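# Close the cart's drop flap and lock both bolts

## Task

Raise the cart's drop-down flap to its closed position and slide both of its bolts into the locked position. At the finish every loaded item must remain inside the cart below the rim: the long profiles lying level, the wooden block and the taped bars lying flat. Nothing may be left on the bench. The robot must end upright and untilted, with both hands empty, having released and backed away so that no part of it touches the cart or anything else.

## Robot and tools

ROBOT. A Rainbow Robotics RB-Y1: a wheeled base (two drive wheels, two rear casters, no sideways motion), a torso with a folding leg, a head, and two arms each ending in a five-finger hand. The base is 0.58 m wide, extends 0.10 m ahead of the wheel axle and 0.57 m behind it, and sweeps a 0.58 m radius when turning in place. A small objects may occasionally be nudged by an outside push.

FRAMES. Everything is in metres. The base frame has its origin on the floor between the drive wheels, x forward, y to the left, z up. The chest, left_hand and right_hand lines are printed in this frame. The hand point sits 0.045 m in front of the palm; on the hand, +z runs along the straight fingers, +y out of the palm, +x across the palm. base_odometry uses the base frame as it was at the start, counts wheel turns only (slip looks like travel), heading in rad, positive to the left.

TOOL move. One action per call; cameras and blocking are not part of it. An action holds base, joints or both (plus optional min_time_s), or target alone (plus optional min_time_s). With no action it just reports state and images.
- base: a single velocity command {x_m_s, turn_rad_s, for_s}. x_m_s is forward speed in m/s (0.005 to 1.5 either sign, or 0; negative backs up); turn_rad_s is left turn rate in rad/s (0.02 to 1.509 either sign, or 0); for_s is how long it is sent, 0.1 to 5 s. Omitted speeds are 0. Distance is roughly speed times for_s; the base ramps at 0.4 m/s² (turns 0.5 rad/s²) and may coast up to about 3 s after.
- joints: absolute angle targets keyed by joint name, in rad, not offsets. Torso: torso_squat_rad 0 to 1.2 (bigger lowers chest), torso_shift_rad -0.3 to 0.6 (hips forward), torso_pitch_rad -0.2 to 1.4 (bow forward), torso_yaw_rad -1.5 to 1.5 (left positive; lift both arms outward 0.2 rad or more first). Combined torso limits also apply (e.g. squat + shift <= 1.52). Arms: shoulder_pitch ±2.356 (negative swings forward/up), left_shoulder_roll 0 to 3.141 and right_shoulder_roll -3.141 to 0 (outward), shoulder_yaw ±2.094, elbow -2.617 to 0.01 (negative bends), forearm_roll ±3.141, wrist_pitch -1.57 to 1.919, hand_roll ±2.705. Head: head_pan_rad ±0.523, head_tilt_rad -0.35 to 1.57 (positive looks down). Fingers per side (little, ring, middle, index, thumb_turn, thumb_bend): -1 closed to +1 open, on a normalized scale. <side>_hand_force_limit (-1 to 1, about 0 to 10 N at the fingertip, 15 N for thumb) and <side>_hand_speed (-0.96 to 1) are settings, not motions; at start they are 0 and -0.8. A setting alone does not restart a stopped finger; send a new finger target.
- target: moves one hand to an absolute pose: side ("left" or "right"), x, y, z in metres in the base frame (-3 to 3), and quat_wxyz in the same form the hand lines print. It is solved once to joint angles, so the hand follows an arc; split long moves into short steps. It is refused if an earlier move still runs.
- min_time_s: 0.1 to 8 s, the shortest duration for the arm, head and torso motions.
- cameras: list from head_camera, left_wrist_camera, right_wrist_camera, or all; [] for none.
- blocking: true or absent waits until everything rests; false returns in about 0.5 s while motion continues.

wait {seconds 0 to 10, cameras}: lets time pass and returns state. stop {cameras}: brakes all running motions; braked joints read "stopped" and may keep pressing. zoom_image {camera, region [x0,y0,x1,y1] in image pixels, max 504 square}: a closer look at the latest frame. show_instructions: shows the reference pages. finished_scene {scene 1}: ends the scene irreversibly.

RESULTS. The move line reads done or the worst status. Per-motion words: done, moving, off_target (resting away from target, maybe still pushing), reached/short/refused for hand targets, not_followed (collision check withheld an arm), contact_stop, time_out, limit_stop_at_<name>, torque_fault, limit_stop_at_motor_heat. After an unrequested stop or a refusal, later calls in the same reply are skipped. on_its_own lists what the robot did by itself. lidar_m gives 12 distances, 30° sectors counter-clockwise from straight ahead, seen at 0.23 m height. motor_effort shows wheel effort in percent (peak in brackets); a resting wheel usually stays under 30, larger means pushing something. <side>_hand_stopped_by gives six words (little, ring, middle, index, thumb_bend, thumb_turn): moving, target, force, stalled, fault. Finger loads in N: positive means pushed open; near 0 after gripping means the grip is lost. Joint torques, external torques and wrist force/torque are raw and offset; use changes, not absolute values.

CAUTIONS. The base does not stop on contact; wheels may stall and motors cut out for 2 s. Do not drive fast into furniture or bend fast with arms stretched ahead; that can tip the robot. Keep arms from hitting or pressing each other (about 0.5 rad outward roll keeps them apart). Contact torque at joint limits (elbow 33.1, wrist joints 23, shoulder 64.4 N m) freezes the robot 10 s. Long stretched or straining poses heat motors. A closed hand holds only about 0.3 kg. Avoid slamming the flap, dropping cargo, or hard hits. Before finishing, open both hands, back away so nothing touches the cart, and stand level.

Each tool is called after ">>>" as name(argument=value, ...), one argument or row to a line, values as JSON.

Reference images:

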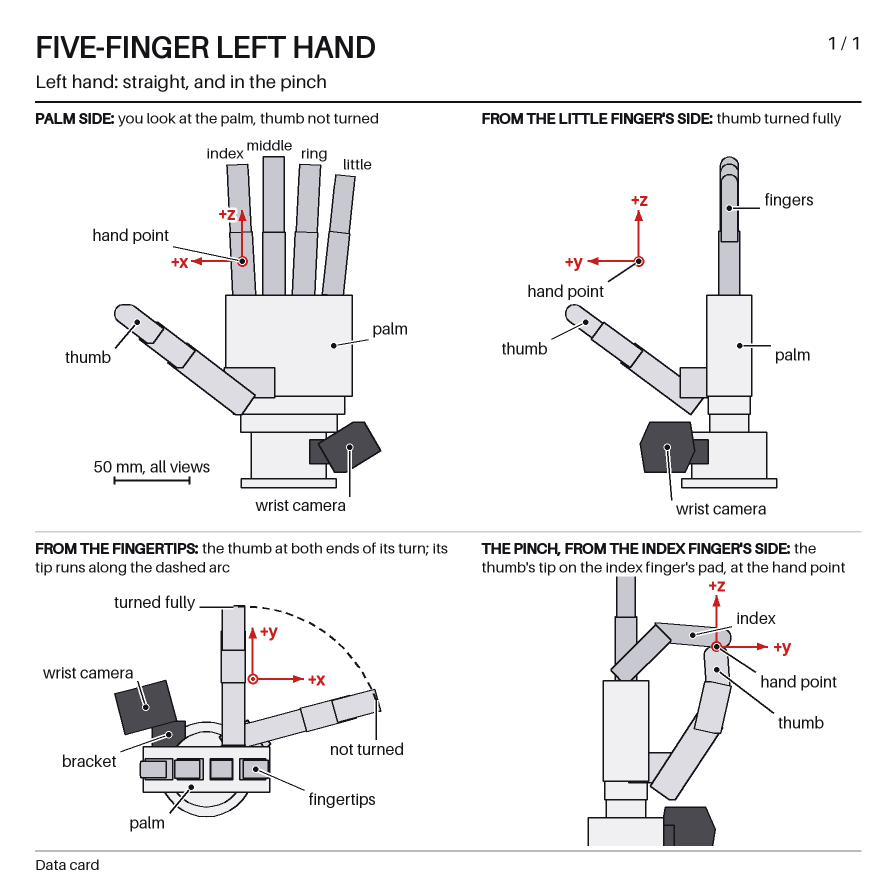

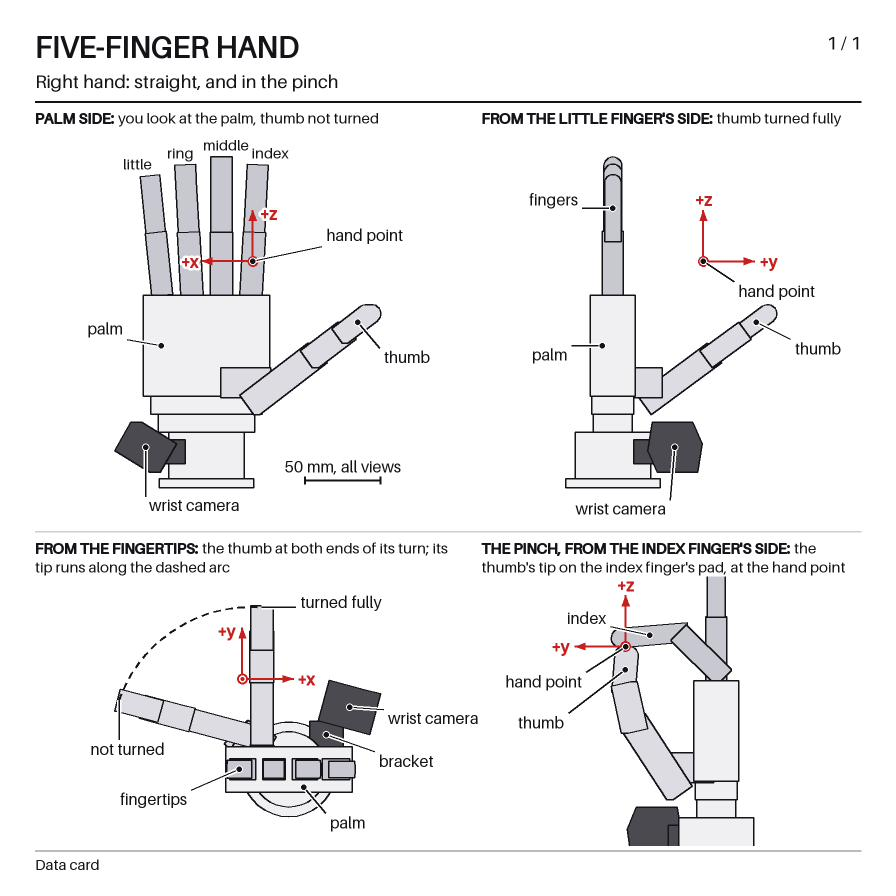

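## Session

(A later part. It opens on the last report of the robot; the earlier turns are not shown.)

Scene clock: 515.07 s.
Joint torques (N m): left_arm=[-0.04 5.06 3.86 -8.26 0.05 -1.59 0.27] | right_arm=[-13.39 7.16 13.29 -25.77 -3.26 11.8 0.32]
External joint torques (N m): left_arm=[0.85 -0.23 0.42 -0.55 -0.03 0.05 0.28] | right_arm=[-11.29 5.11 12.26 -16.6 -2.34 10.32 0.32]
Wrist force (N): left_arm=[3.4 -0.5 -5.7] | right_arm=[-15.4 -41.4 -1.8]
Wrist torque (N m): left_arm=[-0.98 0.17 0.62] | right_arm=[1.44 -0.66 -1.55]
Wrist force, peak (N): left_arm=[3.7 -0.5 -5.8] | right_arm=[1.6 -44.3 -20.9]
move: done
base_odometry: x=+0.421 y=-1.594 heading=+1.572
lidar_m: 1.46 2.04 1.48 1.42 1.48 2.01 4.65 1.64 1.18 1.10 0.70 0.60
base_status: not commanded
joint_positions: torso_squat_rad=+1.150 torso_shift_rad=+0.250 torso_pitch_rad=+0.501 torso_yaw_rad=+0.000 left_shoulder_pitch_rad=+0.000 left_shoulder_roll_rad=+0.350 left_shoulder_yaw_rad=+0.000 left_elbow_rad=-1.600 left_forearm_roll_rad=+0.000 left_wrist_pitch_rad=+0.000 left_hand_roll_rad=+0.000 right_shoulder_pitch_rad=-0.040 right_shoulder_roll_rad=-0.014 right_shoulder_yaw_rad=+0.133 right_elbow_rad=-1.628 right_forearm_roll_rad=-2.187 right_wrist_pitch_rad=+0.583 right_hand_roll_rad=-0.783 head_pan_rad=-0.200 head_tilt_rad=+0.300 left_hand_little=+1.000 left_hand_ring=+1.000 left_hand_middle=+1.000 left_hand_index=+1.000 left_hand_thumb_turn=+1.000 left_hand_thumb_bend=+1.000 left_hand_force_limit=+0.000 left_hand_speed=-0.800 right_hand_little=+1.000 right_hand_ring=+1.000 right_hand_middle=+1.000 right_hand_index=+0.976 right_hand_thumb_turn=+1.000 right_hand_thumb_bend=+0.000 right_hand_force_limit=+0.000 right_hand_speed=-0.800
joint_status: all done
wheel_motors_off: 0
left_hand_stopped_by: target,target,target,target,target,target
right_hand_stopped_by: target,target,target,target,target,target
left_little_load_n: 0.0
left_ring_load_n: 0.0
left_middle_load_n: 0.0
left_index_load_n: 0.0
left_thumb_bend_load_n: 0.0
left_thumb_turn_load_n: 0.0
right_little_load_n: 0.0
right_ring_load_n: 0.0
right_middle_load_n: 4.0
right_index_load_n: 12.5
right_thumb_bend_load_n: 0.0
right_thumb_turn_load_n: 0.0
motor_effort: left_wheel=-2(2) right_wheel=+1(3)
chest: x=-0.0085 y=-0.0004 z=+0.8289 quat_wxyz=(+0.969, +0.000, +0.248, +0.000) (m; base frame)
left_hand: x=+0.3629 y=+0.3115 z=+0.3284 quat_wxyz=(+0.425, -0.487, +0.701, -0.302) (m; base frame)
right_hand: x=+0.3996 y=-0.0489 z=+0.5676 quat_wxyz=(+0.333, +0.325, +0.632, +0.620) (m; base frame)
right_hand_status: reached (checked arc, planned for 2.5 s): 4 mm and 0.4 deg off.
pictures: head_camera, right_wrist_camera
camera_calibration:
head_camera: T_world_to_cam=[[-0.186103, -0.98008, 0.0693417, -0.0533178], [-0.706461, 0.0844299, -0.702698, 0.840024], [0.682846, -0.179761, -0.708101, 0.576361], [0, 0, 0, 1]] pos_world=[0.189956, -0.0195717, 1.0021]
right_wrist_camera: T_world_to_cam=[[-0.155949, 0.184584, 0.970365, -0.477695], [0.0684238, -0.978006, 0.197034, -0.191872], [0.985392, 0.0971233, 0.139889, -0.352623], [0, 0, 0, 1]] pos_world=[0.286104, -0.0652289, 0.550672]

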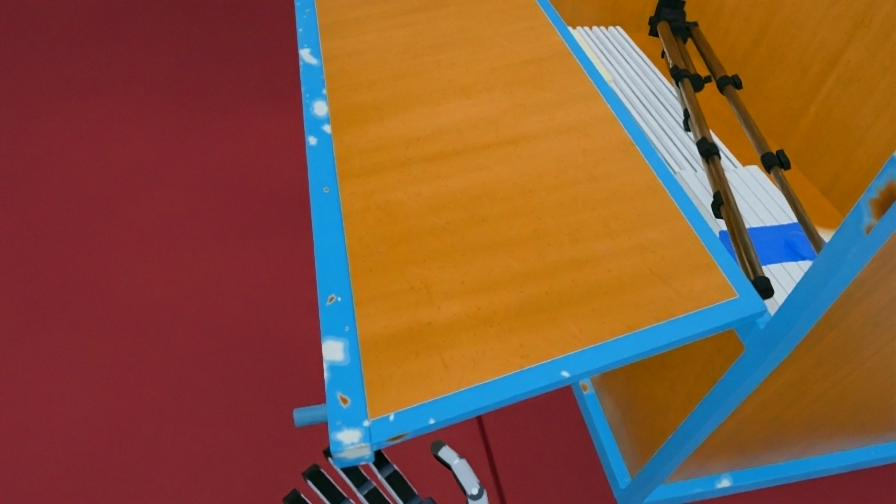

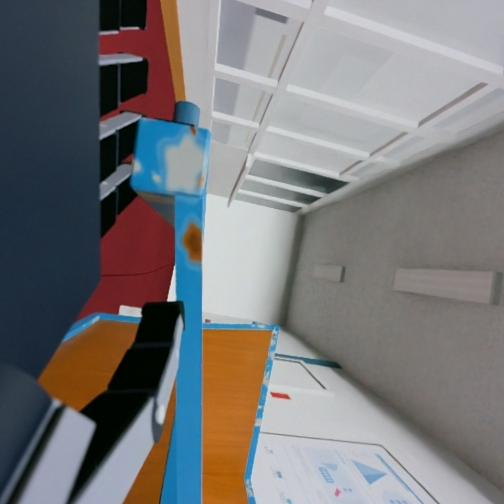

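>>> move(
  target={"side": "right", "x": 0.40, "y": -0.048, "z": 0.634, "quat_wxyz": [0.296, 0.3546, 0.5686, 0.681]},
  min_time_s=2.5,
  cameras=["right_wrist_camera"],
)

>>> move(
  target={"side": "right", "x": 0.40, "y": -0.0635, "z": 0.695, "quat_wxyz": [0.259, 0.3825, 0.4976, 0.7344]},
  min_time_s=2.5,
  cameras=["right_wrist_camera"],
)

>>> move(
  target={"side": "right", "x": 0.40, "y": -0.09, "z": 0.752, "quat_wxyz": [0.220, 0.4063, 0.4222, 0.780]},
  min_time_s=2.5,
  cameras=["head_camera", "right_wrist_camera"],
)

Scene clock: 528.27 s.
Joint torques (N m): left_arm=[0.08 4.66 4.16 -8.15 0.02 -1.54 0.27] | right_arm=[-15.44 6.52 12.72 -29.72 -3.7 11.71 0.24]
External joint torques (N m): left_arm=[0.97 -0.63 0.72 -0.44 -0.06 0.1 0.28] | right_arm=[-13.66 4.23 11.45 -19.93 -2.84 10.25 0.23]
Wrist force (N): left_arm=[3.5 -0.5 -5.4] | right_arm=[-17.4 -41.7 -6.3]
Wrist torque (N m): left_arm=[-0.99 0.16 0.61] | right_arm=[1.77 -0.86 -1.64]
Wrist force, peak (N): left_arm=[3.6 -0.5 -6.0] | right_arm=[-3.3 -44.9 -18.8]
move: done
base_odometry: x=+0.421 y=-1.594 heading=+1.572
lidar_m: 1.44 2.04 1.47 1.42 1.48 2.01 4.66 1.65 1.17 1.10 0.70 0.59
base_status: not commanded
joint_positions: torso_squat_rad=+1.150 torso_shift_rad=+0.250 torso_pitch_rad=+0.501 torso_yaw_rad=+0.000 left_shoulder_pitch_rad=+0.000 left_shoulder_roll_rad=+0.350 left_shoulder_yaw_rad=+0.000 left_elbow_rad=-1.600 left_forearm_roll_rad=+0.000 left_wrist_pitch_rad=+0.000 left_hand_roll_rad=+0.000 right_shoulder_pitch_rad=+0.013 right_shoulder_roll_rad=-0.027 right_shoulder_yaw_rad=+0.206 right_elbow_rad=-1.817 right_forearm_roll_rad=-2.221 right_wrist_pitch_rad=+0.528 right_hand_roll_rad=-0.957 head_pan_rad=-0.200 head_tilt_rad=+0.300 left_hand_little=+1.000 left_hand_ring=+1.000 left_hand_middle=+1.000 left_hand_index=+1.000 left_hand_thumb_turn=+1.000 left_hand_thumb_bend=+1.000 left_hand_force_limit=+0.000 left_hand_speed=-0.800 right_hand_little=+1.000 right_hand_ring=+1.000 right_hand_middle=+1.000 right_hand_index=+0.976 right_hand_thumb_turn=+1.000 right_hand_thumb_bend=+0.000 right_hand_force_limit=+0.000 right_hand_speed=-0.800
joint_status: all done
wheel_motors_off: 0
left_hand_stopped_by: target,target,target,target,target,target
right_hand_stopped_by: target,target,target,target,target,target
left_little_load_n: 0.0
left_ring_load_n: 0.0
left_middle_load_n: 0.0
left_index_load_n: 0.0
left_thumb_bend_load_n: 0.0
left_thumb_turn_load_n: 0.0
right_little_load_n: 0.0
right_ring_load_n: 0.0
right_middle_load_n: 4.0
right_index_load_n: 11.5
right_thumb_bend_load_n: 0.0
right_thumb_turn_load_n: 0.0
motor_effort: left_wheel=-2(2) right_wheel=-1(2)
chest: x=-0.0085 y=-0.0004 z=+0.8289 quat_wxyz=(+0.969, +0.000, +0.248, +0.000) (m; base frame)
left_hand: x=+0.3629 y=+0.3115 z=+0.3284 quat_wxyz=(+0.425, -0.487, +0.701, -0.302) (m; base frame)
right_hand: x=+0.3996 y=-0.0503 z=+0.6297 quat_wxyz=(+0.298, +0.357, +0.568, +0.679) (m; base frame)
right_hand_status: reached (checked arc, planned for 2.5 s): 5 mm and 0.4 deg off.
pictures: right_wrist_camera
camera_calibration:
right_wrist_camera: T_world_to_cam=[[-0.153207, -0.0106959, 0.988136, -0.5599], [0.0685135, -0.99765, -0.000176048, -0.0822848], [0.985816, 0.0676737, 0.15358, -0.371412], [0, 0, 0, 1]] pos_world=[0.286001, -0.0629452, 0.610285]

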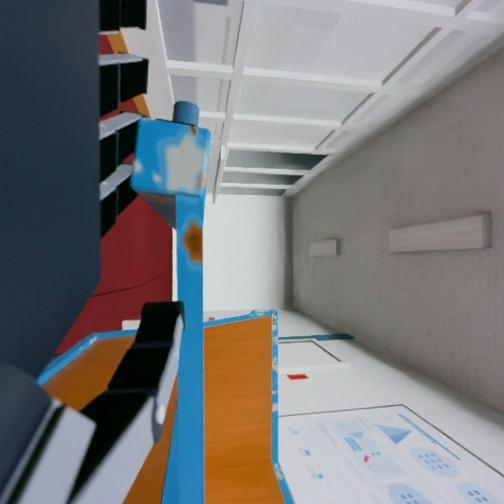

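Scene clock: 531.10 s.
Joint torques (N m): left_arm=[-0.32 4.82 3.85 -8.21 0.08 -1.69 0.31] | right_arm=[-13.88 6.19 6.38 -30.97 -4.03 9.71 0.25]
External joint torques (N m): left_arm=[0.57 -0.47 0.41 -0.5 0 -0.05 0.31] | right_arm=[-12.34 4.02 5.11 -20.73 -3.26 8.26 0.25]
Wrist force (N): left_arm=[3.6 -0.6 -5.8] | right_arm=[-16.3 -40.1 -6.6]
Wrist torque (N m): left_arm=[-0.98 0.14 0.62] | right_arm=[1.90 -0.63 -1.50]
Wrist force, peak (N): left_arm=[3.8 -0.6 -5.8] | right_arm=[-7.0 -43.5 -17.9]
move: done
base_odometry: x=+0.421 y=-1.594 heading=+1.572
lidar_m: 1.45 2.03 1.48 1.43 1.48 2.02 4.65 1.65 1.17 1.10 0.69 0.59
base_status: not commanded
joint_positions: torso_squat_rad=+1.150 torso_shift_rad=+0.250 torso_pitch_rad=+0.501 torso_yaw_rad=+0.000 left_shoulder_pitch_rad=+0.000 left_shoulder_roll_rad=+0.350 left_shoulder_yaw_rad=+0.000 left_elbow_rad=-1.600 left_forearm_roll_rad=+0.000 left_wrist_pitch_rad=+0.000 left_hand_roll_rad=+0.000 right_shoulder_pitch_rad=+0.049 right_shoulder_roll_rad=-0.050 right_shoulder_yaw_rad=+0.254 right_elbow_rad=-1.996 right_forearm_roll_rad=-2.270 right_wrist_pitch_rad=+0.468 right_hand_roll_rad=-1.122 head_pan_rad=-0.200 head_tilt_rad=+0.300 left_hand_little=+1.000 left_hand_ring=+1.000 left_hand_middle=+1.000 left_hand_index=+1.000 left_hand_thumb_turn=+1.000 left_hand_thumb_bend=+1.000 left_hand_force_limit=+0.000 left_hand_speed=-0.800 right_hand_little=+1.000 right_hand_ring=+1.000 right_hand_middle=+1.000 right_hand_index=+0.976 right_hand_thumb_turn=+1.000 right_hand_thumb_bend=+0.000 right_hand_force_limit=+0.000 right_hand_speed=-0.800
joint_status: all done
wheel_motors_off: 0
left_hand_stopped_by: target,target,target,target,target,target
right_hand_stopped_by: target,target,target,target,target,target
left_little_load_n: 0.0
left_ring_load_n: 0.0
left_middle_load_n: 0.0
left_index_load_n: 0.0
left_thumb_bend_load_n: -0.5
left_thumb_turn_load_n: 0.0
right_little_load_n: 0.0
right_ring_load_n: 0.0
right_middle_load_n: 4.5
right_index_load_n: 11.5
right_thumb_bend_load_n: 0.0
right_thumb_turn_load_n: 0.0
motor_effort: left_wheel=-1(2) right_wheel=+2(2)
chest: x=-0.0084 y=-0.0004 z=+0.8289 quat_wxyz=(+0.969, +0.000, +0.248, +0.000) (m; base frame)
left_hand: x=+0.3628 y=+0.3115 z=+0.3284 quat_wxyz=(+0.425, -0.487, +0.701, -0.302) (m; base frame)
right_hand: x=+0.3998 y=-0.0647 z=+0.6908 quat_wxyz=(+0.260, +0.385, +0.497, +0.733) (m; base frame)
right_hand_status: reached (checked arc, planned for 2.5 s): 4 mm and 0.3 deg off.
pictures: right_wrist_camera
camera_calibration:
right_wrist_camera: T_world_to_cam=[[-0.152651, -0.207347, 0.966284, -0.618095], [0.0699874, -0.977556, -0.198709, 0.0412094], [0.985799, 0.0372946, 0.163737, -0.389069], [0, 0, 0, 1]] pos_world=[0.286307, -0.0733653, 0.669149]

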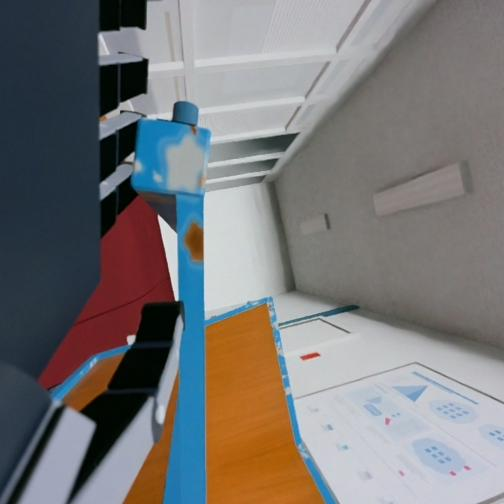

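Scene clock: 533.93 s.
Joint torques (N m): left_arm=[-0.22 5.03 4.08 -8.19 0 -1.59 0.25] | right_arm=[-10.87 4.88 2.9 -30.32 -3.62 8.48 0.25]
External joint torques (N m): left_arm=[0.67 -0.25 0.64 -0.48 -0.08 0.05 0.25] | right_arm=[-9.49 3.13 1.87 -19.81 -2.96 7.03 0.24]
Wrist force (N): left_arm=[3.4 -0.4 -5.7] | right_arm=[-17.0 -38.0 -5.5]
Wrist torque (N m): left_arm=[-0.98 0.16 0.62] | right_arm=[1.82 -0.72 -1.47]
Wrist force, peak (N): left_arm=[3.8 -0.6 -5.9] | right_arm=[-21.6 -39.4 -8.3]
move: done
base_odometry: x=+0.421 y=-1.594 heading=+1.572
lidar_m: 1.45 2.05 1.47 1.42 1.48 2.00 4.65 1.65 1.17 1.09 0.70 0.60
base_status: not commanded
joint_positions: torso_squat_rad=+1.150 torso_shift_rad=+0.250 torso_pitch_rad=+0.501 torso_yaw_rad=+0.000 left_shoulder_pitch_rad=+0.000 left_shoulder_roll_rad=+0.350 left_shoulder_yaw_rad=+0.000 left_elbow_rad=-1.600 left_forearm_roll_rad=+0.000 left_wrist_pitch_rad=+0.000 left_hand_roll_rad=+0.000 right_shoulder_pitch_rad=+0.070 right_shoulder_roll_rad=-0.079 right_shoulder_yaw_rad=+0.273 right_elbow_rad=-2.165 right_forearm_roll_rad=-2.336 right_wrist_pitch_rad=+0.397 right_hand_roll_rad=-1.275 head_pan_rad=-0.200 head_tilt_rad=+0.300 left_hand_little=+1.000 left_hand_ring=+1.000 left_hand_middle=+1.000 left_hand_index=+1.000 left_hand_thumb_turn=+1.000 left_hand_thumb_bend=+1.000 left_hand_force_limit=+0.000 left_hand_speed=-0.800 right_hand_little=+1.000 right_hand_ring=+1.000 right_hand_middle=+1.000 right_hand_index=+0.976 right_hand_thumb_turn=+1.000 right_hand_thumb_bend=+0.000 right_hand_force_limit=+0.000 right_hand_speed=-0.800
joint_status: all done
wheel_motors_off: 0
left_hand_stopped_by: target,target,target,target,target,target
right_hand_stopped_by: target,target,target,target,target,target
left_little_load_n: 0.0
left_ring_load_n: 0.0
left_middle_load_n: 0.0
left_index_load_n: 0.0
left_thumb_bend_load_n: 0.0
left_thumb_turn_load_n: 0.0
right_little_load_n: 0.0
right_ring_load_n: 0.0
right_middle_load_n: 4.0
right_index_load_n: 11.5
right_thumb_bend_load_n: 0.5
right_thumb_turn_load_n: 0.0
motor_effort: left_wheel=-1(2) right_wheel=+0(2)
chest: x=-0.0084 y=-0.0003 z=+0.8289 quat_wxyz=(+0.969, +0.000, +0.248, +0.000) (m; base frame)
left_hand: x=+0.3628 y=+0.3116 z=+0.3284 quat_wxyz=(+0.425, -0.487, +0.701, -0.302) (m; base frame)
right_hand: x=+0.4002 y=-0.0904 z=+0.7482 quat_wxyz=(+0.221, +0.408, +0.422, +0.779) (m; base frame)
right_hand_status: reached (checked arc, planned for 2.5 s): 4 mm and 0.3 deg off.
pictures: head_camera, right_wrist_camera
camera_calibration:
head_camera: T_world_to_cam=[[-0.185738, -0.980144, 0.0694249, -0.0532746], [-0.70658, 0.0841308, -0.702614, 0.839941], [0.682822, -0.179557, -0.708176, 0.57648], [0, 0, 0, 1]] pos_world=[0.189958, -0.0193709, 1.0021]
right_wrist_camera: T_world_to_cam=[[-0.153151, -0.393915, 0.906298, -0.650636], [0.0705361, -0.919136, -0.387575, 0.173896], [0.985682, 0.00456941, 0.168551, -0.40431], [0, 0, 0, 1]] pos_world=[0.28661, -0.0946135, 0.725215]

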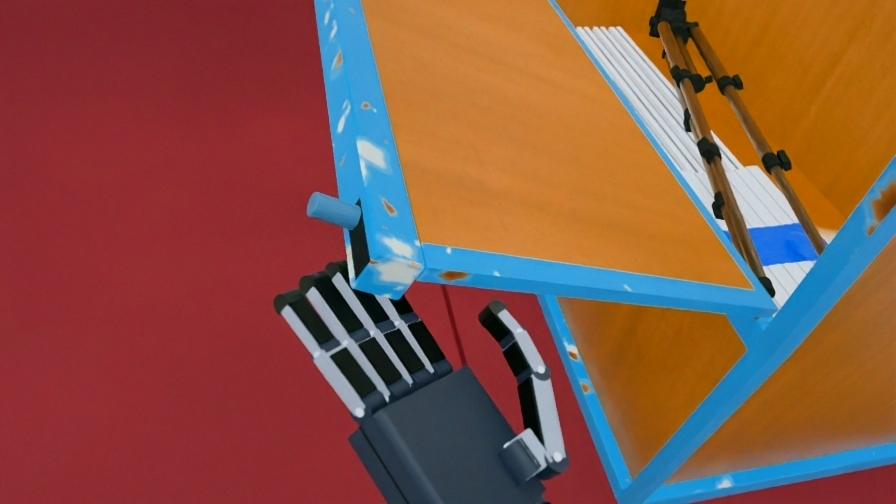

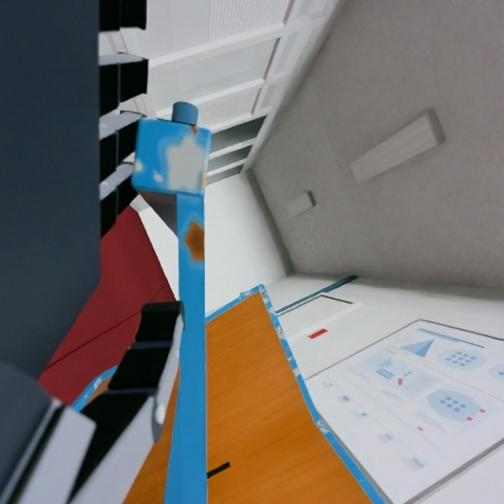

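>>> zoom_image(
  camera="head_camera",
  region=[270, 150, 470, 310],
)

Scaled by 2.520 from the camera's 896x504 image, which has a finer 1280x720 frame.

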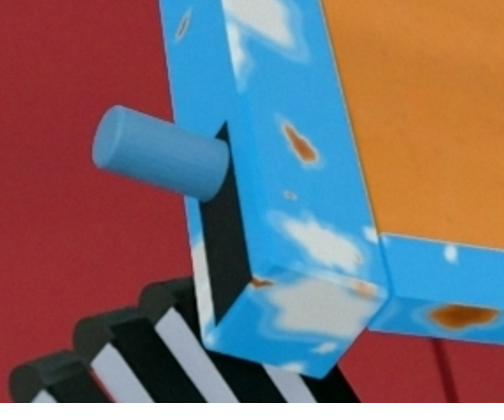

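>>> move(
  target={"side": "right", "x": 0.40, "y": -0.1277, "z": 0.803, "quat_wxyz": [0.178, 0.426, 0.342, 0.818]},
  min_time_s=2.5,
  cameras=["right_wrist_camera"],
)

>>> move(
  target={"side": "right", "x": 0.40, "y": -0.174, "z": 0.845, "quat_wxyz": [0.1347, 0.442, 0.2586, 0.8485]},
  min_time_s=2.5,
  cameras=["head_camera", "right_wrist_camera"],
)

Scene clock: 547.07 s.
Joint torques (N m): left_arm=[-0.25 4.95 4.2 -8.22 0.02 -1.55 0.3] | right_arm=[-7.36 4.78 -6.21 -27.12 -3.1 5.44 0.28]
External joint torques (N m): left_arm=[0.64 -0.33 0.76 -0.51 -0.06 0.09 0.3] | right_arm=[-6.08 3.72 -6.76 -16.54 -2.58 3.98 0.27]
Wrist force (N): left_arm=[3.6 -0.5 -5.9] | right_arm=[-12.8 -34.9 -5.2]
Wrist torque (N m): left_arm=[-0.95 0.13 0.63] | right_arm=[1.74 -0.30 -1.09]
Wrist force, peak (N): left_arm=[3.8 -0.4 -5.9] | right_arm=[-21.7 -36.5 -8.2]
move: done
base_odometry: x=+0.421 y=-1.594 heading=+1.572
lidar_m: 1.45 2.03 1.48 1.42 1.48 2.01 4.64 1.65 1.17 1.08 0.69 0.60
base_status: not commanded
joint_positions: torso_squat_rad=+1.150 torso_shift_rad=+0.250 torso_pitch_rad=+0.501 torso_yaw_rad=+0.000 left_shoulder_pitch_rad=+0.000 left_shoulder_roll_rad=+0.350 left_shoulder_yaw_rad=+0.000 left_elbow_rad=-1.600 left_forearm_roll_rad=+0.000 left_wrist_pitch_rad=+0.000 left_hand_roll_rad=+0.000 right_shoulder_pitch_rad=+0.076 right_shoulder_roll_rad=-0.109 right_shoulder_yaw_rad=+0.255 right_elbow_rad=-2.323 right_forearm_roll_rad=-2.426 right_wrist_pitch_rad=+0.320 right_hand_roll_rad=-1.423 head_pan_rad=-0.200 head_tilt_rad=+0.300 left_hand_little=+1.000 left_hand_ring=+1.000 left_hand_middle=+1.000 left_hand_index=+1.000 left_hand_thumb_turn=+1.000 left_hand_thumb_bend=+1.000 left_hand_force_limit=+0.000 left_hand_speed=-0.800 right_hand_little=+1.000 right_hand_ring=+1.000 right_hand_middle=+1.000 right_hand_index=+0.976 right_hand_thumb_turn=+1.000 right_hand_thumb_bend=+0.000 right_hand_force_limit=+0.000 right_hand_speed=-0.800
joint_status: all done
wheel_motors_off: 0
left_hand_stopped_by: target,target,target,target,target,target
right_hand_stopped_by: target,target,target,target,target,target
left_little_load_n: -0.5
left_ring_load_n: 0.0
left_middle_load_n: 0.0
left_index_load_n: 0.0
left_thumb_bend_load_n: 0.0
left_thumb_turn_load_n: -0.5
right_little_load_n: 0.0
right_ring_load_n: 0.0
right_middle_load_n: 3.5
right_index_load_n: 12.0
right_thumb_bend_load_n: 0.0
right_thumb_turn_load_n: 0.0
motor_effort: left_wheel=+2(2) right_wheel=-2(2)
chest: x=-0.0084 y=-0.0002 z=+0.8289 quat_wxyz=(+0.969, +0.000, +0.248, +0.000) (m; base frame)
left_hand: x=+0.3627 y=+0.3117 z=+0.3283 quat_wxyz=(+0.425, -0.487, +0.701, -0.302) (m; base frame)
right_hand: x=+0.4001 y=-0.1270 z=+0.8002 quat_wxyz=(+0.178, +0.427, +0.342, +0.818) (m; base frame)
right_hand_status: reached (checked arc, planned for 2.5 s): 3 mm and 0.1 deg off.
pictures: right_wrist_camera
camera_calibration:
right_wrist_camera: T_world_to_cam=[[-0.153495, -0.567563, 0.808895, -0.656212], [0.0732624, -0.82288, -0.563473, 0.312174], [0.98543, -0.0272286, 0.167889, -0.416285], [0, 0, 0, 1]] pos_world=[0.286624, -0.126895, 0.776598]

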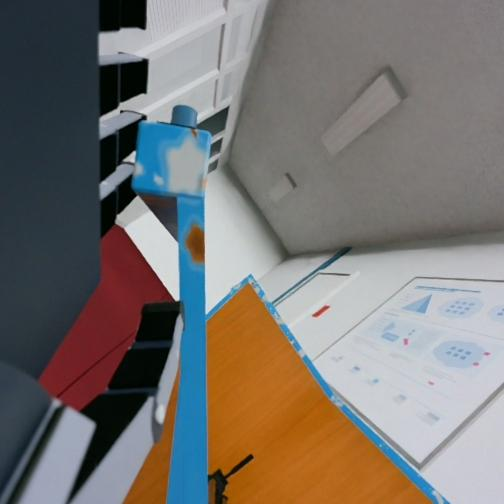

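Scene clock: 549.90 s.
Joint torques (N m): left_arm=[-0.3 4.86 3.72 -8.31 0 -1.58 0.34] | right_arm=[-7.96 3.35 -8.42 -22.11 -2.11 3.43 0.11]
External joint torques (N m): left_arm=[0.6 -0.43 0.28 -0.6 -0.08 0.06 0.35] | right_arm=[-6.75 3.16 -8.36 -11.67 -1.72 1.96 0.09]
Wrist force (N): left_arm=[3.4 -0.4 -5.5] | right_arm=[-10.0 -29.1 -7.7]
Wrist torque (N m): left_arm=[-0.98 0.18 0.62] | right_arm=[1.67 -0.34 -0.86]
Wrist force, peak (N): left_arm=[3.8 -0.5 -5.8] | right_arm=[8.8 -39.4 -1.9]
move: done
base_odometry: x=+0.421 y=-1.594 heading=+1.572
lidar_m: 1.44 2.03 1.48 1.42 1.48 2.01 4.64 1.64 1.18 1.10 0.69 0.59
base_status: not commanded
joint_positions: torso_squat_rad=+1.150 torso_shift_rad=+0.250 torso_pitch_rad=+0.501 torso_yaw_rad=+0.000 left_shoulder_pitch_rad=+0.000 left_shoulder_roll_rad=+0.350 left_shoulder_yaw_rad=+0.000 left_elbow_rad=-1.600 left_forearm_roll_rad=+0.000 left_wrist_pitch_rad=+0.000 left_hand_roll_rad=+0.000 right_shoulder_pitch_rad=+0.070 right_shoulder_roll_rad=-0.131 right_shoulder_yaw_rad=+0.189 right_elbow_rad=-2.459 right_forearm_roll_rad=-2.540 right_wrist_pitch_rad=+0.237 right_hand_roll_rad=-1.568 head_pan_rad=-0.200 head_tilt_rad=+0.300 left_hand_little=+1.000 left_hand_ring=+1.000 left_hand_middle=+1.000 left_hand_index=+1.000 left_hand_thumb_turn=+1.000 left_hand_thumb_bend=+1.000 left_hand_force_limit=+0.000 left_hand_speed=-0.800 right_hand_little=+1.000 right_hand_ring=+1.000 right_hand_middle=+1.000 right_hand_index=+0.976 right_hand_thumb_turn=+1.000 right_hand_thumb_bend=+0.000 right_hand_force_limit=+0.000 right_hand_speed=-0.800
joint_status: all done
wheel_motors_off: 0
left_hand_stopped_by: target,target,target,target,target,target
right_hand_stopped_by: target,target,target,target,target,target
left_little_load_n: 0.0
left_ring_load_n: 0.0
left_middle_load_n: 0.0
left_index_load_n: 0.0
left_thumb_bend_load_n: 0.0
left_thumb_turn_load_n: 0.0
right_little_load_n: 0.0
right_ring_load_n: 0.5
right_middle_load_n: 2.5
right_index_load_n: 10.5
right_thumb_bend_load_n: 0.0
right_thumb_turn_load_n: 0.0
motor_effort: left_wheel=+5(5) right_wheel=-4(5)
chest: x=-0.0086 y=-0.0002 z=+0.8290 quat_wxyz=(+0.969, +0.000, +0.248, +0.000) (m; base frame)
left_hand: x=+0.3628 y=+0.3117 z=+0.3285 quat_wxyz=(+0.425, -0.487, +0.701, -0.302) (m; base frame)
right_hand: x=+0.4000 y=-0.1731 z=+0.8431 quat_wxyz=(+0.134, +0.443, +0.258, +0.848) (m; base frame)
right_hand_status: reached (checked arc, planned for 2.5 s): 2 mm and 0.1 deg off.
pictures: head_camera, right_wrist_camera
camera_calibration:
head_camera: T_world_to_cam=[[-0.185562, -0.980166, 0.0695796, -0.0532923], [-0.706383, 0.0838367, -0.702848, 0.840115], [0.683074, -0.179572, -0.707929, 0.57636], [0, 0, 0, 1]] pos_world=[0.189858, -0.01917, 1.0022]
right_wrist_camera: T_world_to_cam=[[-0.154438, -0.717355, 0.679375, -0.633426], [0.0739022, -0.694086, -0.716089, 0.449121], [0.985235, -0.0603841, 0.160207, -0.423802], [0, 0, 0, 1]] pos_world=[0.286529, -0.168254, 0.81984]

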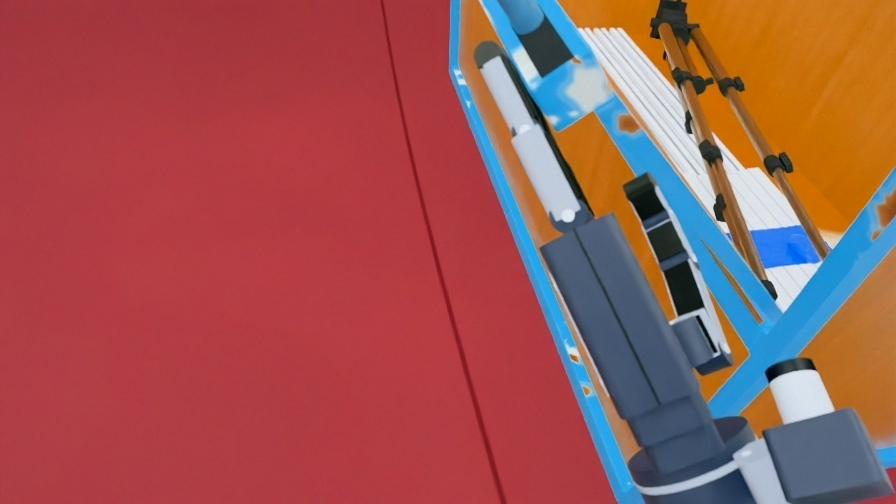

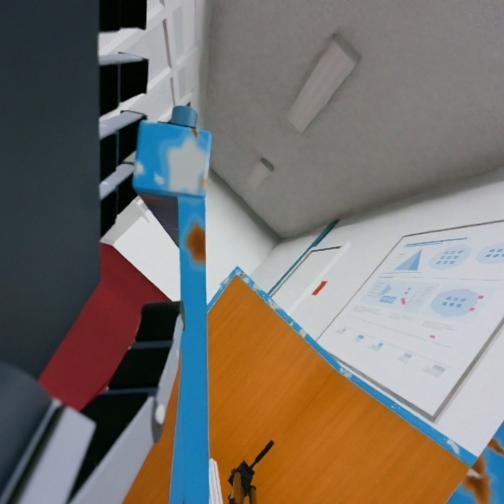

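>>> move(
  joints={"left_hand_speed": 0.0, "left_hand_index": -1, "left_hand_middle": -1, "left_hand_ring": -1, "left_hand_little": -1, "left_hand_thumb_bend": 0.2},
)

>>> move(
  target={"side": "left", "x": 0.45, "y": 0.15, "z": 0.62, "quat_wxyz": [0.3677, 0.439, -0.206, 0.7937]},
  min_time_s=3,
  cameras=["head_camera", "left_wrist_camera", "right_wrist_camera"],
)

Scene clock: 586.60 s.
Joint torques (N m): left_arm=[-0.06 4.74 3.85 -8.18 0.02 -1.57 0.34] | right_arm=[-7.76 3.19 -8.23 -22 -1.9 3.36 0.29]
External joint torques (N m): left_arm=[0.81 -0.55 0.41 -0.49 -0.06 0.04 0.35] | right_arm=[-6.54 3.01 -8.16 -11.55 -1.51 1.89 0.28]
Wrist force (N): left_arm=[3.5 -0.3 -5.7] | right_arm=[-11.1 -29.3 -8.3]
Wrist torque (N m): left_arm=[-0.92 0.13 0.61] | right_arm=[1.72 -0.21 -0.91]
Wrist force, peak (N): left_arm=[3.6 -0.4 -5.9] | right_arm=[-10.8 -29.7 -8.3]
move: done
base_odometry: x=+0.421 y=-1.594 heading=+1.572
lidar_m: 1.44 2.04 1.47 1.43 1.47 2.01 4.65 1.65 1.17 1.10 0.69 0.59
base_status: not commanded
joint_positions: torso_squat_rad=+1.150 torso_shift_rad=+0.250 torso_pitch_rad=+0.501 torso_yaw_rad=+0.000 left_shoulder_pitch_rad=+0.000 left_shoulder_roll_rad=+0.350 left_shoulder_yaw_rad=+0.000 left_elbow_rad=-1.600 left_forearm_roll_rad=+0.000 left_wrist_pitch_rad=+0.000 left_hand_roll_rad=+0.000 right_shoulder_pitch_rad=+0.070 right_shoulder_roll_rad=-0.131 right_shoulder_yaw_rad=+0.189 right_elbow_rad=-2.459 right_forearm_roll_rad=-2.540 right_wrist_pitch_rad=+0.237 right_hand_roll_rad=-1.568 head_pan_rad=-0.200 head_tilt_rad=+0.300 left_hand_little=-1.000 left_hand_ring=-1.000 left_hand_middle=-1.000 left_hand_index=-1.000 left_hand_thumb_turn=+1.000 left_hand_thumb_bend=+0.200 left_hand_force_limit=+0.000 left_hand_speed=+0.000 right_hand_little=+1.000 right_hand_ring=+1.000 right_hand_middle=+1.000 right_hand_index=+0.976 right_hand_thumb_turn=+1.000 right_hand_thumb_bend=+0.000 right_hand_force_limit=+0.000 right_hand_speed=-0.800
joint_status: all done
wheel_motors_off: 0
left_hand_stopped_by: target,target,target,target,target,target
right_hand_stopped_by: target,target,target,target,target,target
left_little_load_n: 0.0
left_ring_load_n: 0.0
left_middle_load_n: 0.0
left_index_load_n: 0.0
left_thumb_bend_load_n: 0.0
left_thumb_turn_load_n: 0.0
right_little_load_n: 0.0
right_ring_load_n: 0.0
right_middle_load_n: 3.0
right_index_load_n: 11.0
right_thumb_bend_load_n: 0.0
right_thumb_turn_load_n: 0.0
motor_effort: left_wheel=+4(5) right_wheel=-4(5)
chest: x=-0.0086 y=-0.0002 z=+0.8290 quat_wxyz=(+0.969, +0.000, +0.248, +0.000) (m; base frame)
left_hand: x=+0.3628 y=+0.3117 z=+0.3285 quat_wxyz=(+0.425, -0.487, +0.701, -0.302) (m; base frame)
right_hand: x=+0.4000 y=-0.1731 z=+0.8431 quat_wxyz=(+0.134, +0.443, +0.258, +0.848) (m; base frame)
pictures: none

Scene clock: 589.93 s.
Joint torques (N m): left_arm=[-12.5 9.41 2.14 -3.21 1.18 -1.25 0.25] | right_arm=[-7.7 3.24 -8.29 -21.57 -2.26 2.94 0.15]
External joint torques (N m): left_arm=[-0.31 0.46 -0.33 -0.04 0.19 0.13 0.22] | right_arm=[-6.48 3.05 -8.22 -11.13 -1.87 1.47 0.14]
Wrist force (N): left_arm=[-2.9 -5.7 -10.6] | right_arm=[-8.9 -28.5 -10.5]
Wrist torque (N m): left_arm=[-1.10 0.41 0.47] | right_arm=[1.82 -0.12 -0.79]
Wrist force, peak (N): left_arm=[-2.9 -5.9 -10.7] | right_arm=[-10.0 -29.9 -9.1]
move: short
base_odometry: x=+0.421 y=-1.594 heading=+1.572
lidar_m: 1.44 2.04 1.48 1.42 1.47 2.01 4.65 1.65 1.17 1.10 0.68 0.59
base_status: not commanded
joint_positions: torso_squat_rad=+1.150 torso_shift_rad=+0.250 torso_pitch_rad=+0.501 torso_yaw_rad=+0.000 left_shoulder_pitch_rad=-0.922 left_shoulder_roll_rad=+0.515 left_shoulder_yaw_rad=-0.515 left_elbow_rad=-0.298 left_forearm_roll_rad=+0.167 left_wrist_pitch_rad=-1.570 left_hand_roll_rad=+2.183 right_shoulder_pitch_rad=+0.070 right_shoulder_roll_rad=-0.131 right_shoulder_yaw_rad=+0.189 right_elbow_rad=-2.460 right_forearm_roll_rad=-2.540 right_wrist_pitch_rad=+0.237 right_hand_roll_rad=-1.568 head_pan_rad=-0.200 head_tilt_rad=+0.300 left_hand_little=-1.000 left_hand_ring=-1.000 left_hand_middle=-1.000 left_hand_index=-1.000 left_hand_thumb_turn=+1.000 left_hand_thumb_bend=+0.200 left_hand_force_limit=+0.000 left_hand_speed=+0.000 right_hand_little=+1.000 right_hand_ring=+1.000 right_hand_middle=+1.000 right_hand_index=+0.976 right_hand_thumb_turn=+1.000 right_hand_thumb_bend=+0.000 right_hand_force_limit=+0.000 right_hand_speed=-0.800
joint_status: all done
wheel_motors_off: 0
left_hand_stopped_by: target,target,target,target,target,target
right_hand_stopped_by: target,target,target,target,target,target
left_little_load_n: 0.0
left_ring_load_n: 0.0
left_middle_load_n: 0.0
left_index_load_n: 0.0
left_thumb_bend_load_n: 0.0
left_thumb_turn_load_n: 0.0
right_little_load_n: 0.0
right_ring_load_n: 0.0
right_middle_load_n: 2.5
right_index_load_n: 11.0
right_thumb_bend_load_n: 0.0
right_thumb_turn_load_n: 0.0
motor_effort: left_wheel=+4(5) right_wheel=-3(5)
chest: x=-0.0086 y=-0.0002 z=+0.8290 quat_wxyz=(+0.969, +0.000, +0.248, +0.000) (m; base frame)
left_hand: x=+0.4496 y=+0.1498 z=+0.6204 quat_wxyz=(-0.330, -0.498, +0.197, -0.777) (m; base frame)
left_hand_status: short (checked arc, as near as the solve gets, planned for 3.0 s): 1 mm and 8.3 deg off. The place is met; only the turn is off.
right_hand: x=+0.3999 y=-0.1731 z=+0.8432 quat_wxyz=(+0.134, +0.442, +0.258, +0.848) (m; base frame)
pictures: head_camera, left_wrist_camera, right_wrist_camera
camera_calibration:
head_camera: T_world_to_cam=[[-0.185562, -0.980166, 0.0695796, -0.0532923], [-0.706383, 0.0838367, -0.702848, 0.840115], [0.683074, -0.179572, -0.707929, 0.57636], [0, 0, 0, 1]] pos_world=[0.189858, -0.01917, 1.0022]
left_wrist_camera: T_world_to_cam=[[0.625238, 0.744789, 0.233167, -0.533194], [-0.702656, 0.407198, 0.583493, -0.0976533], [0.339634, -0.528658, 0.777926, -0.438075], [0, 0, 0, 1]] pos_world=[0.413542, 0.205289, 0.522093]
right_wrist_camera: T_world_to_cam=[[-0.154581, -0.717378, 0.679319, -0.633354], [0.0741965, -0.694071, -0.716073, 0.449175], [0.98519, -0.0602882, 0.160517, -0.423941], [0, 0, 0, 1]] pos_world=[0.28643, -0.168154, 0.819941]

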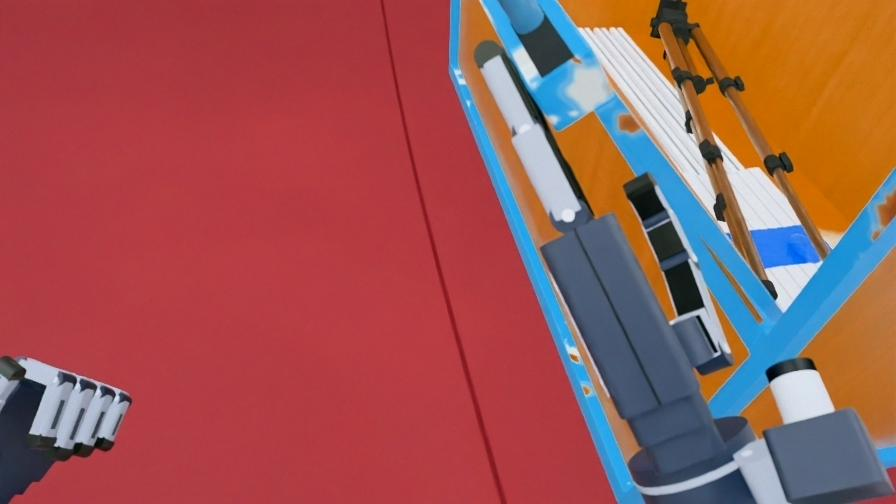

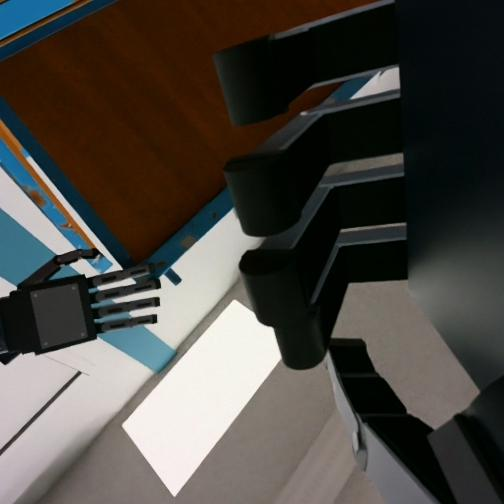

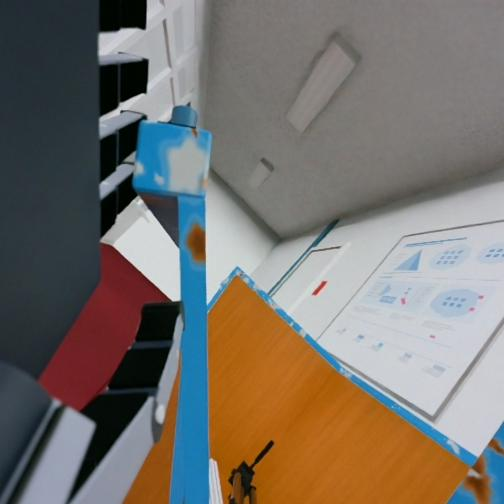

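>>> move(
  target={"side": "left", "x": 0.50, "y": 0.03, "z": 0.66, "quat_wxyz": [0.4544, 0.590, 0.0234, 0.667]},
  min_time_s=2.5,
)

>>> move(
  target={"side": "left", "x": 0.58, "y": -0.106, "z": 0.705, "quat_wxyz": [0.4544, 0.590, 0.0234, 0.667]},
  min_time_s=2,
  cameras=["head_camera", "left_wrist_camera"],
)

Scene clock: 599.03 s.
Joint torques (N m): left_arm=[-10.02 1.59 5.14 -8.83 0.49 -1.65 0.38] | right_arm=[-7.44 3.41 -8.32 -21.47 -2.05 3.05 0.16]
External joint torques (N m): left_arm=[1.14 -1.17 1.57 -0.86 0.3 0.12 0.36] | right_arm=[-6.23 3.22 -8.26 -11.03 -1.66 1.58 0.15]
Wrist force (N): left_arm=[-2.1 -8.7 -9.7] | right_arm=[-9.2 -29.8 -8.5]
Wrist torque (N m): left_arm=[-1.38 0.38 0.60] | right_arm=[1.64 -0.15 -0.82]
Wrist force, peak (N): left_arm=[-2.5 -8.4 -10.3] | right_arm=[-9.4 -29.4 -10.7]
move: done
base_odometry: x=+0.421 y=-1.594 heading=+1.572
lidar_m: 1.45 2.04 1.48 1.42 1.48 2.00 4.64 1.65 1.17 1.09 0.69 0.58
base_status: not commanded
joint_positions: torso_squat_rad=+1.150 torso_shift_rad=+0.250 torso_pitch_rad=+0.501 torso_yaw_rad=+0.000 left_shoulder_pitch_rad=-0.660 left_shoulder_roll_rad=+0.382 left_shoulder_yaw_rad=-0.462 left_elbow_rad=-1.189 left_forearm_roll_rad=+0.302 left_wrist_pitch_rad=-0.712 left_hand_roll_rad=+2.294 right_shoulder_pitch_rad=+0.070 right_shoulder_roll_rad=-0.131 right_shoulder_yaw_rad=+0.189 right_elbow_rad=-2.460 right_forearm_roll_rad=-2.540 right_wrist_pitch_rad=+0.237 right_hand_roll_rad=-1.568 head_pan_rad=-0.200 head_tilt_rad=+0.300 left_hand_little=-1.000 left_hand_ring=-1.000 left_hand_middle=-1.000 left_hand_index=-1.000 left_hand_thumb_turn=+1.000 left_hand_thumb_bend=+0.200 left_hand_force_limit=+0.000 left_hand_speed=+0.000 right_hand_little=+1.000 right_hand_ring=+1.000 right_hand_middle=+1.000 right_hand_index=+0.976 right_hand_thumb_turn=+1.000 right_hand_thumb_bend=+0.000 right_hand_force_limit=+0.000 right_hand_speed=-0.800
joint_status: all done
wheel_motors_off: 0
left_hand_stopped_by: target,target,target,target,target,target
right_hand_stopped_by: target,target,target,target,target,target
left_little_load_n: 0.0
left_ring_load_n: 0.0
left_middle_load_n: 0.0
left_index_load_n: 0.0
left_thumb_bend_load_n: 0.0
left_thumb_turn_load_n: -0.5
right_little_load_n: 0.0
right_ring_load_n: 0.0
right_middle_load_n: 3.0
right_index_load_n: 11.0
right_thumb_bend_load_n: 0.0
right_thumb_turn_load_n: 0.0
motor_effort: left_wheel=+4(5) right_wheel=-3(5)
chest: x=-0.0086 y=-0.0002 z=+0.8290 quat_wxyz=(+0.969, +0.000, +0.248, +0.000) (m; base frame)
left_hand: x=+0.4993 y=+0.0299 z=+0.6600 quat_wxyz=(-0.458, -0.586, -0.021, -0.668) (m; base frame)
left_hand_status: reached (checked arc, planned for 2.5 s): 1 mm and 0.7 deg off.
right_hand: x=+0.3999 y=-0.1731 z=+0.8432 quat_wxyz=(+0.134, +0.442, +0.258, +0.848) (m; base frame)
pictures: none

Scene clock: 601.37 s.
Joint torques (N m): left_arm=[-17.58 -1.4 3.26 -8.44 0.35 -1.56 -0.01] | right_arm=[-6.86 4.08 -8.19 -21.09 -1.96 2.73 0.07]
External joint torques (N m): left_arm=[-0.57 -0.72 1.37 0.04 0.31 0.22 -0.04] | right_arm=[-5.65 3.9 -8.12 -10.65 -1.57 1.26 0.06]
Wrist force (N): left_arm=[-2.3 -8.9 -9.4] | right_arm=[-7.9 -29.3 -9.6]
Wrist torque (N m): left_arm=[-1.42 0.42 0.47] | right_arm=[1.84 -0.13 -0.74]
Wrist force, peak (N): left_arm=[-2.4 -8.9 -9.9] | right_arm=[-9.0 -30.0 -9.1]
move: done
base_odometry: x=+0.421 y=-1.594 heading=+1.572
lidar_m: 1.45 2.04 1.46 1.42 1.48 2.01 4.65 1.65 1.17 1.10 0.69 0.59
base_status: not commanded
joint_positions: torso_squat_rad=+1.150 torso_shift_rad=+0.250 torso_pitch_rad=+0.501 torso_yaw_rad=+0.000 left_shoulder_pitch_rad=-1.095 left_shoulder_roll_rad=+0.073 left_shoulder_yaw_rad=-0.409 left_elbow_rad=-0.744 left_forearm_roll_rad=+0.331 left_wrist_pitch_rad=-0.640 left_hand_roll_rad=+2.166 right_shoulder_pitch_rad=+0.070 right_shoulder_roll_rad=-0.131 right_shoulder_yaw_rad=+0.189 right_elbow_rad=-2.460 right_forearm_roll_rad=-2.540 right_wrist_pitch_rad=+0.238 right_hand_roll_rad=-1.568 head_pan_rad=-0.200 head_tilt_rad=+0.300 left_hand_little=-1.000 left_hand_ring=-1.000 left_hand_middle=-1.000 left_hand_index=-1.000 left_hand_thumb_turn=+1.000 left_hand_thumb_bend=+0.200 left_hand_force_limit=+0.000 left_hand_speed=+0.000 right_hand_little=+1.000 right_hand_ring=+1.000 right_hand_middle=+1.000 right_hand_index=+0.976 right_hand_thumb_turn=+1.000 right_hand_thumb_bend=+0.000 right_hand_force_limit=+0.000 right_hand_speed=-0.800
joint_status: all done
wheel_motors_off: 0
left_hand_stopped_by: target,target,target,target,target,target
right_hand_stopped_by: target,target,target,target,target,target
left_little_load_n: 0.0
left_ring_load_n: 0.0
left_middle_load_n: 0.0
left_index_load_n: 0.0
left_thumb_bend_load_n: 0.0
left_thumb_turn_load_n: 0.0
right_little_load_n: 0.0
right_ring_load_n: 0.0
right_middle_load_n: 2.5
right_index_load_n: 10.5
right_thumb_bend_load_n: 0.0
right_thumb_turn_load_n: 0.0
motor_effort: left_wheel=+5(5) right_wheel=-4(5)
chest: x=-0.0086 y=-0.0002 z=+0.8290 quat_wxyz=(+0.969, +0.000, +0.248, +0.000) (m; base frame)
left_hand: x=+0.5797 y=-0.1058 z=+0.7049 quat_wxyz=(-0.453, -0.592, -0.023, -0.666) (m; base frame)
left_hand_status: reached (checked arc, planned for 2.0 s): 0 mm and 0.2 deg off.
right_hand: x=+0.3999 y=-0.1731 z=+0.8433 quat_wxyz=(+0.134, +0.442, +0.258, +0.848) (m; base frame)
pictures: head_camera, left_wrist_camera
camera_calibration:
head_camera: T_world_to_cam=[[-0.185562, -0.980166, 0.0695796, -0.0532923], [-0.706383, 0.0838367, -0.702848, 0.840115], [0.683074, -0.179572, -0.707929, 0.57636], [0, 0, 0, 1]] pos_world=[0.189858, -0.01917, 1.0022]
left_wrist_camera: T_world_to_cam=[[0.608051, 0.721182, -0.331921, -0.0380946], [-0.409133, 0.642951, 0.647476, -0.141817], [0.680357, -0.257898, 0.686006, -0.787204], [0, 0, 0, 1]] pos_world=[0.500721, -0.0843642, 0.619205]

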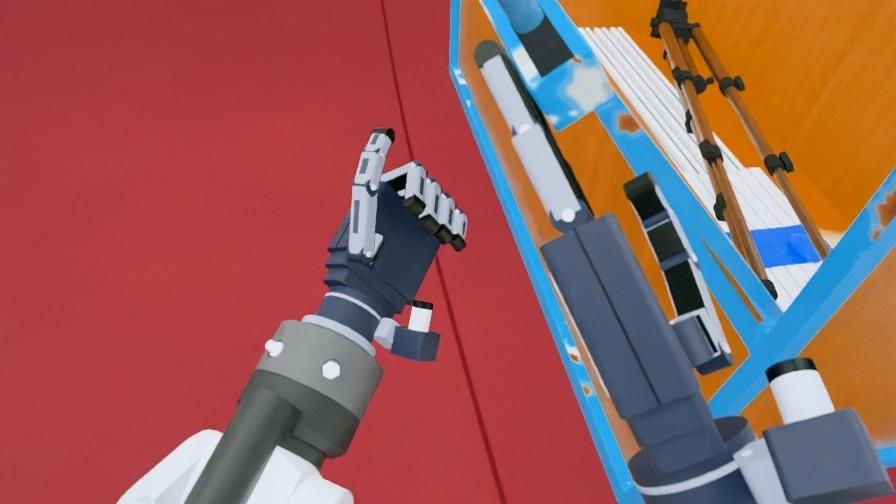

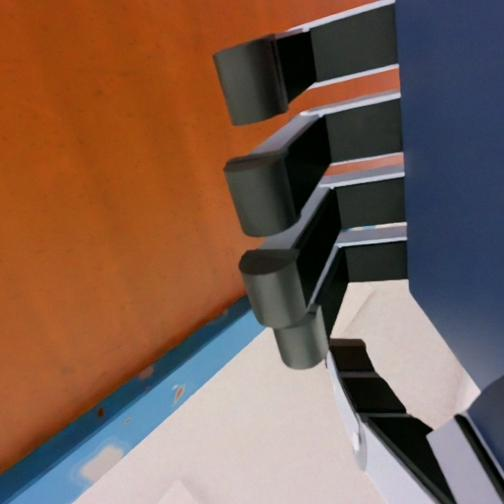

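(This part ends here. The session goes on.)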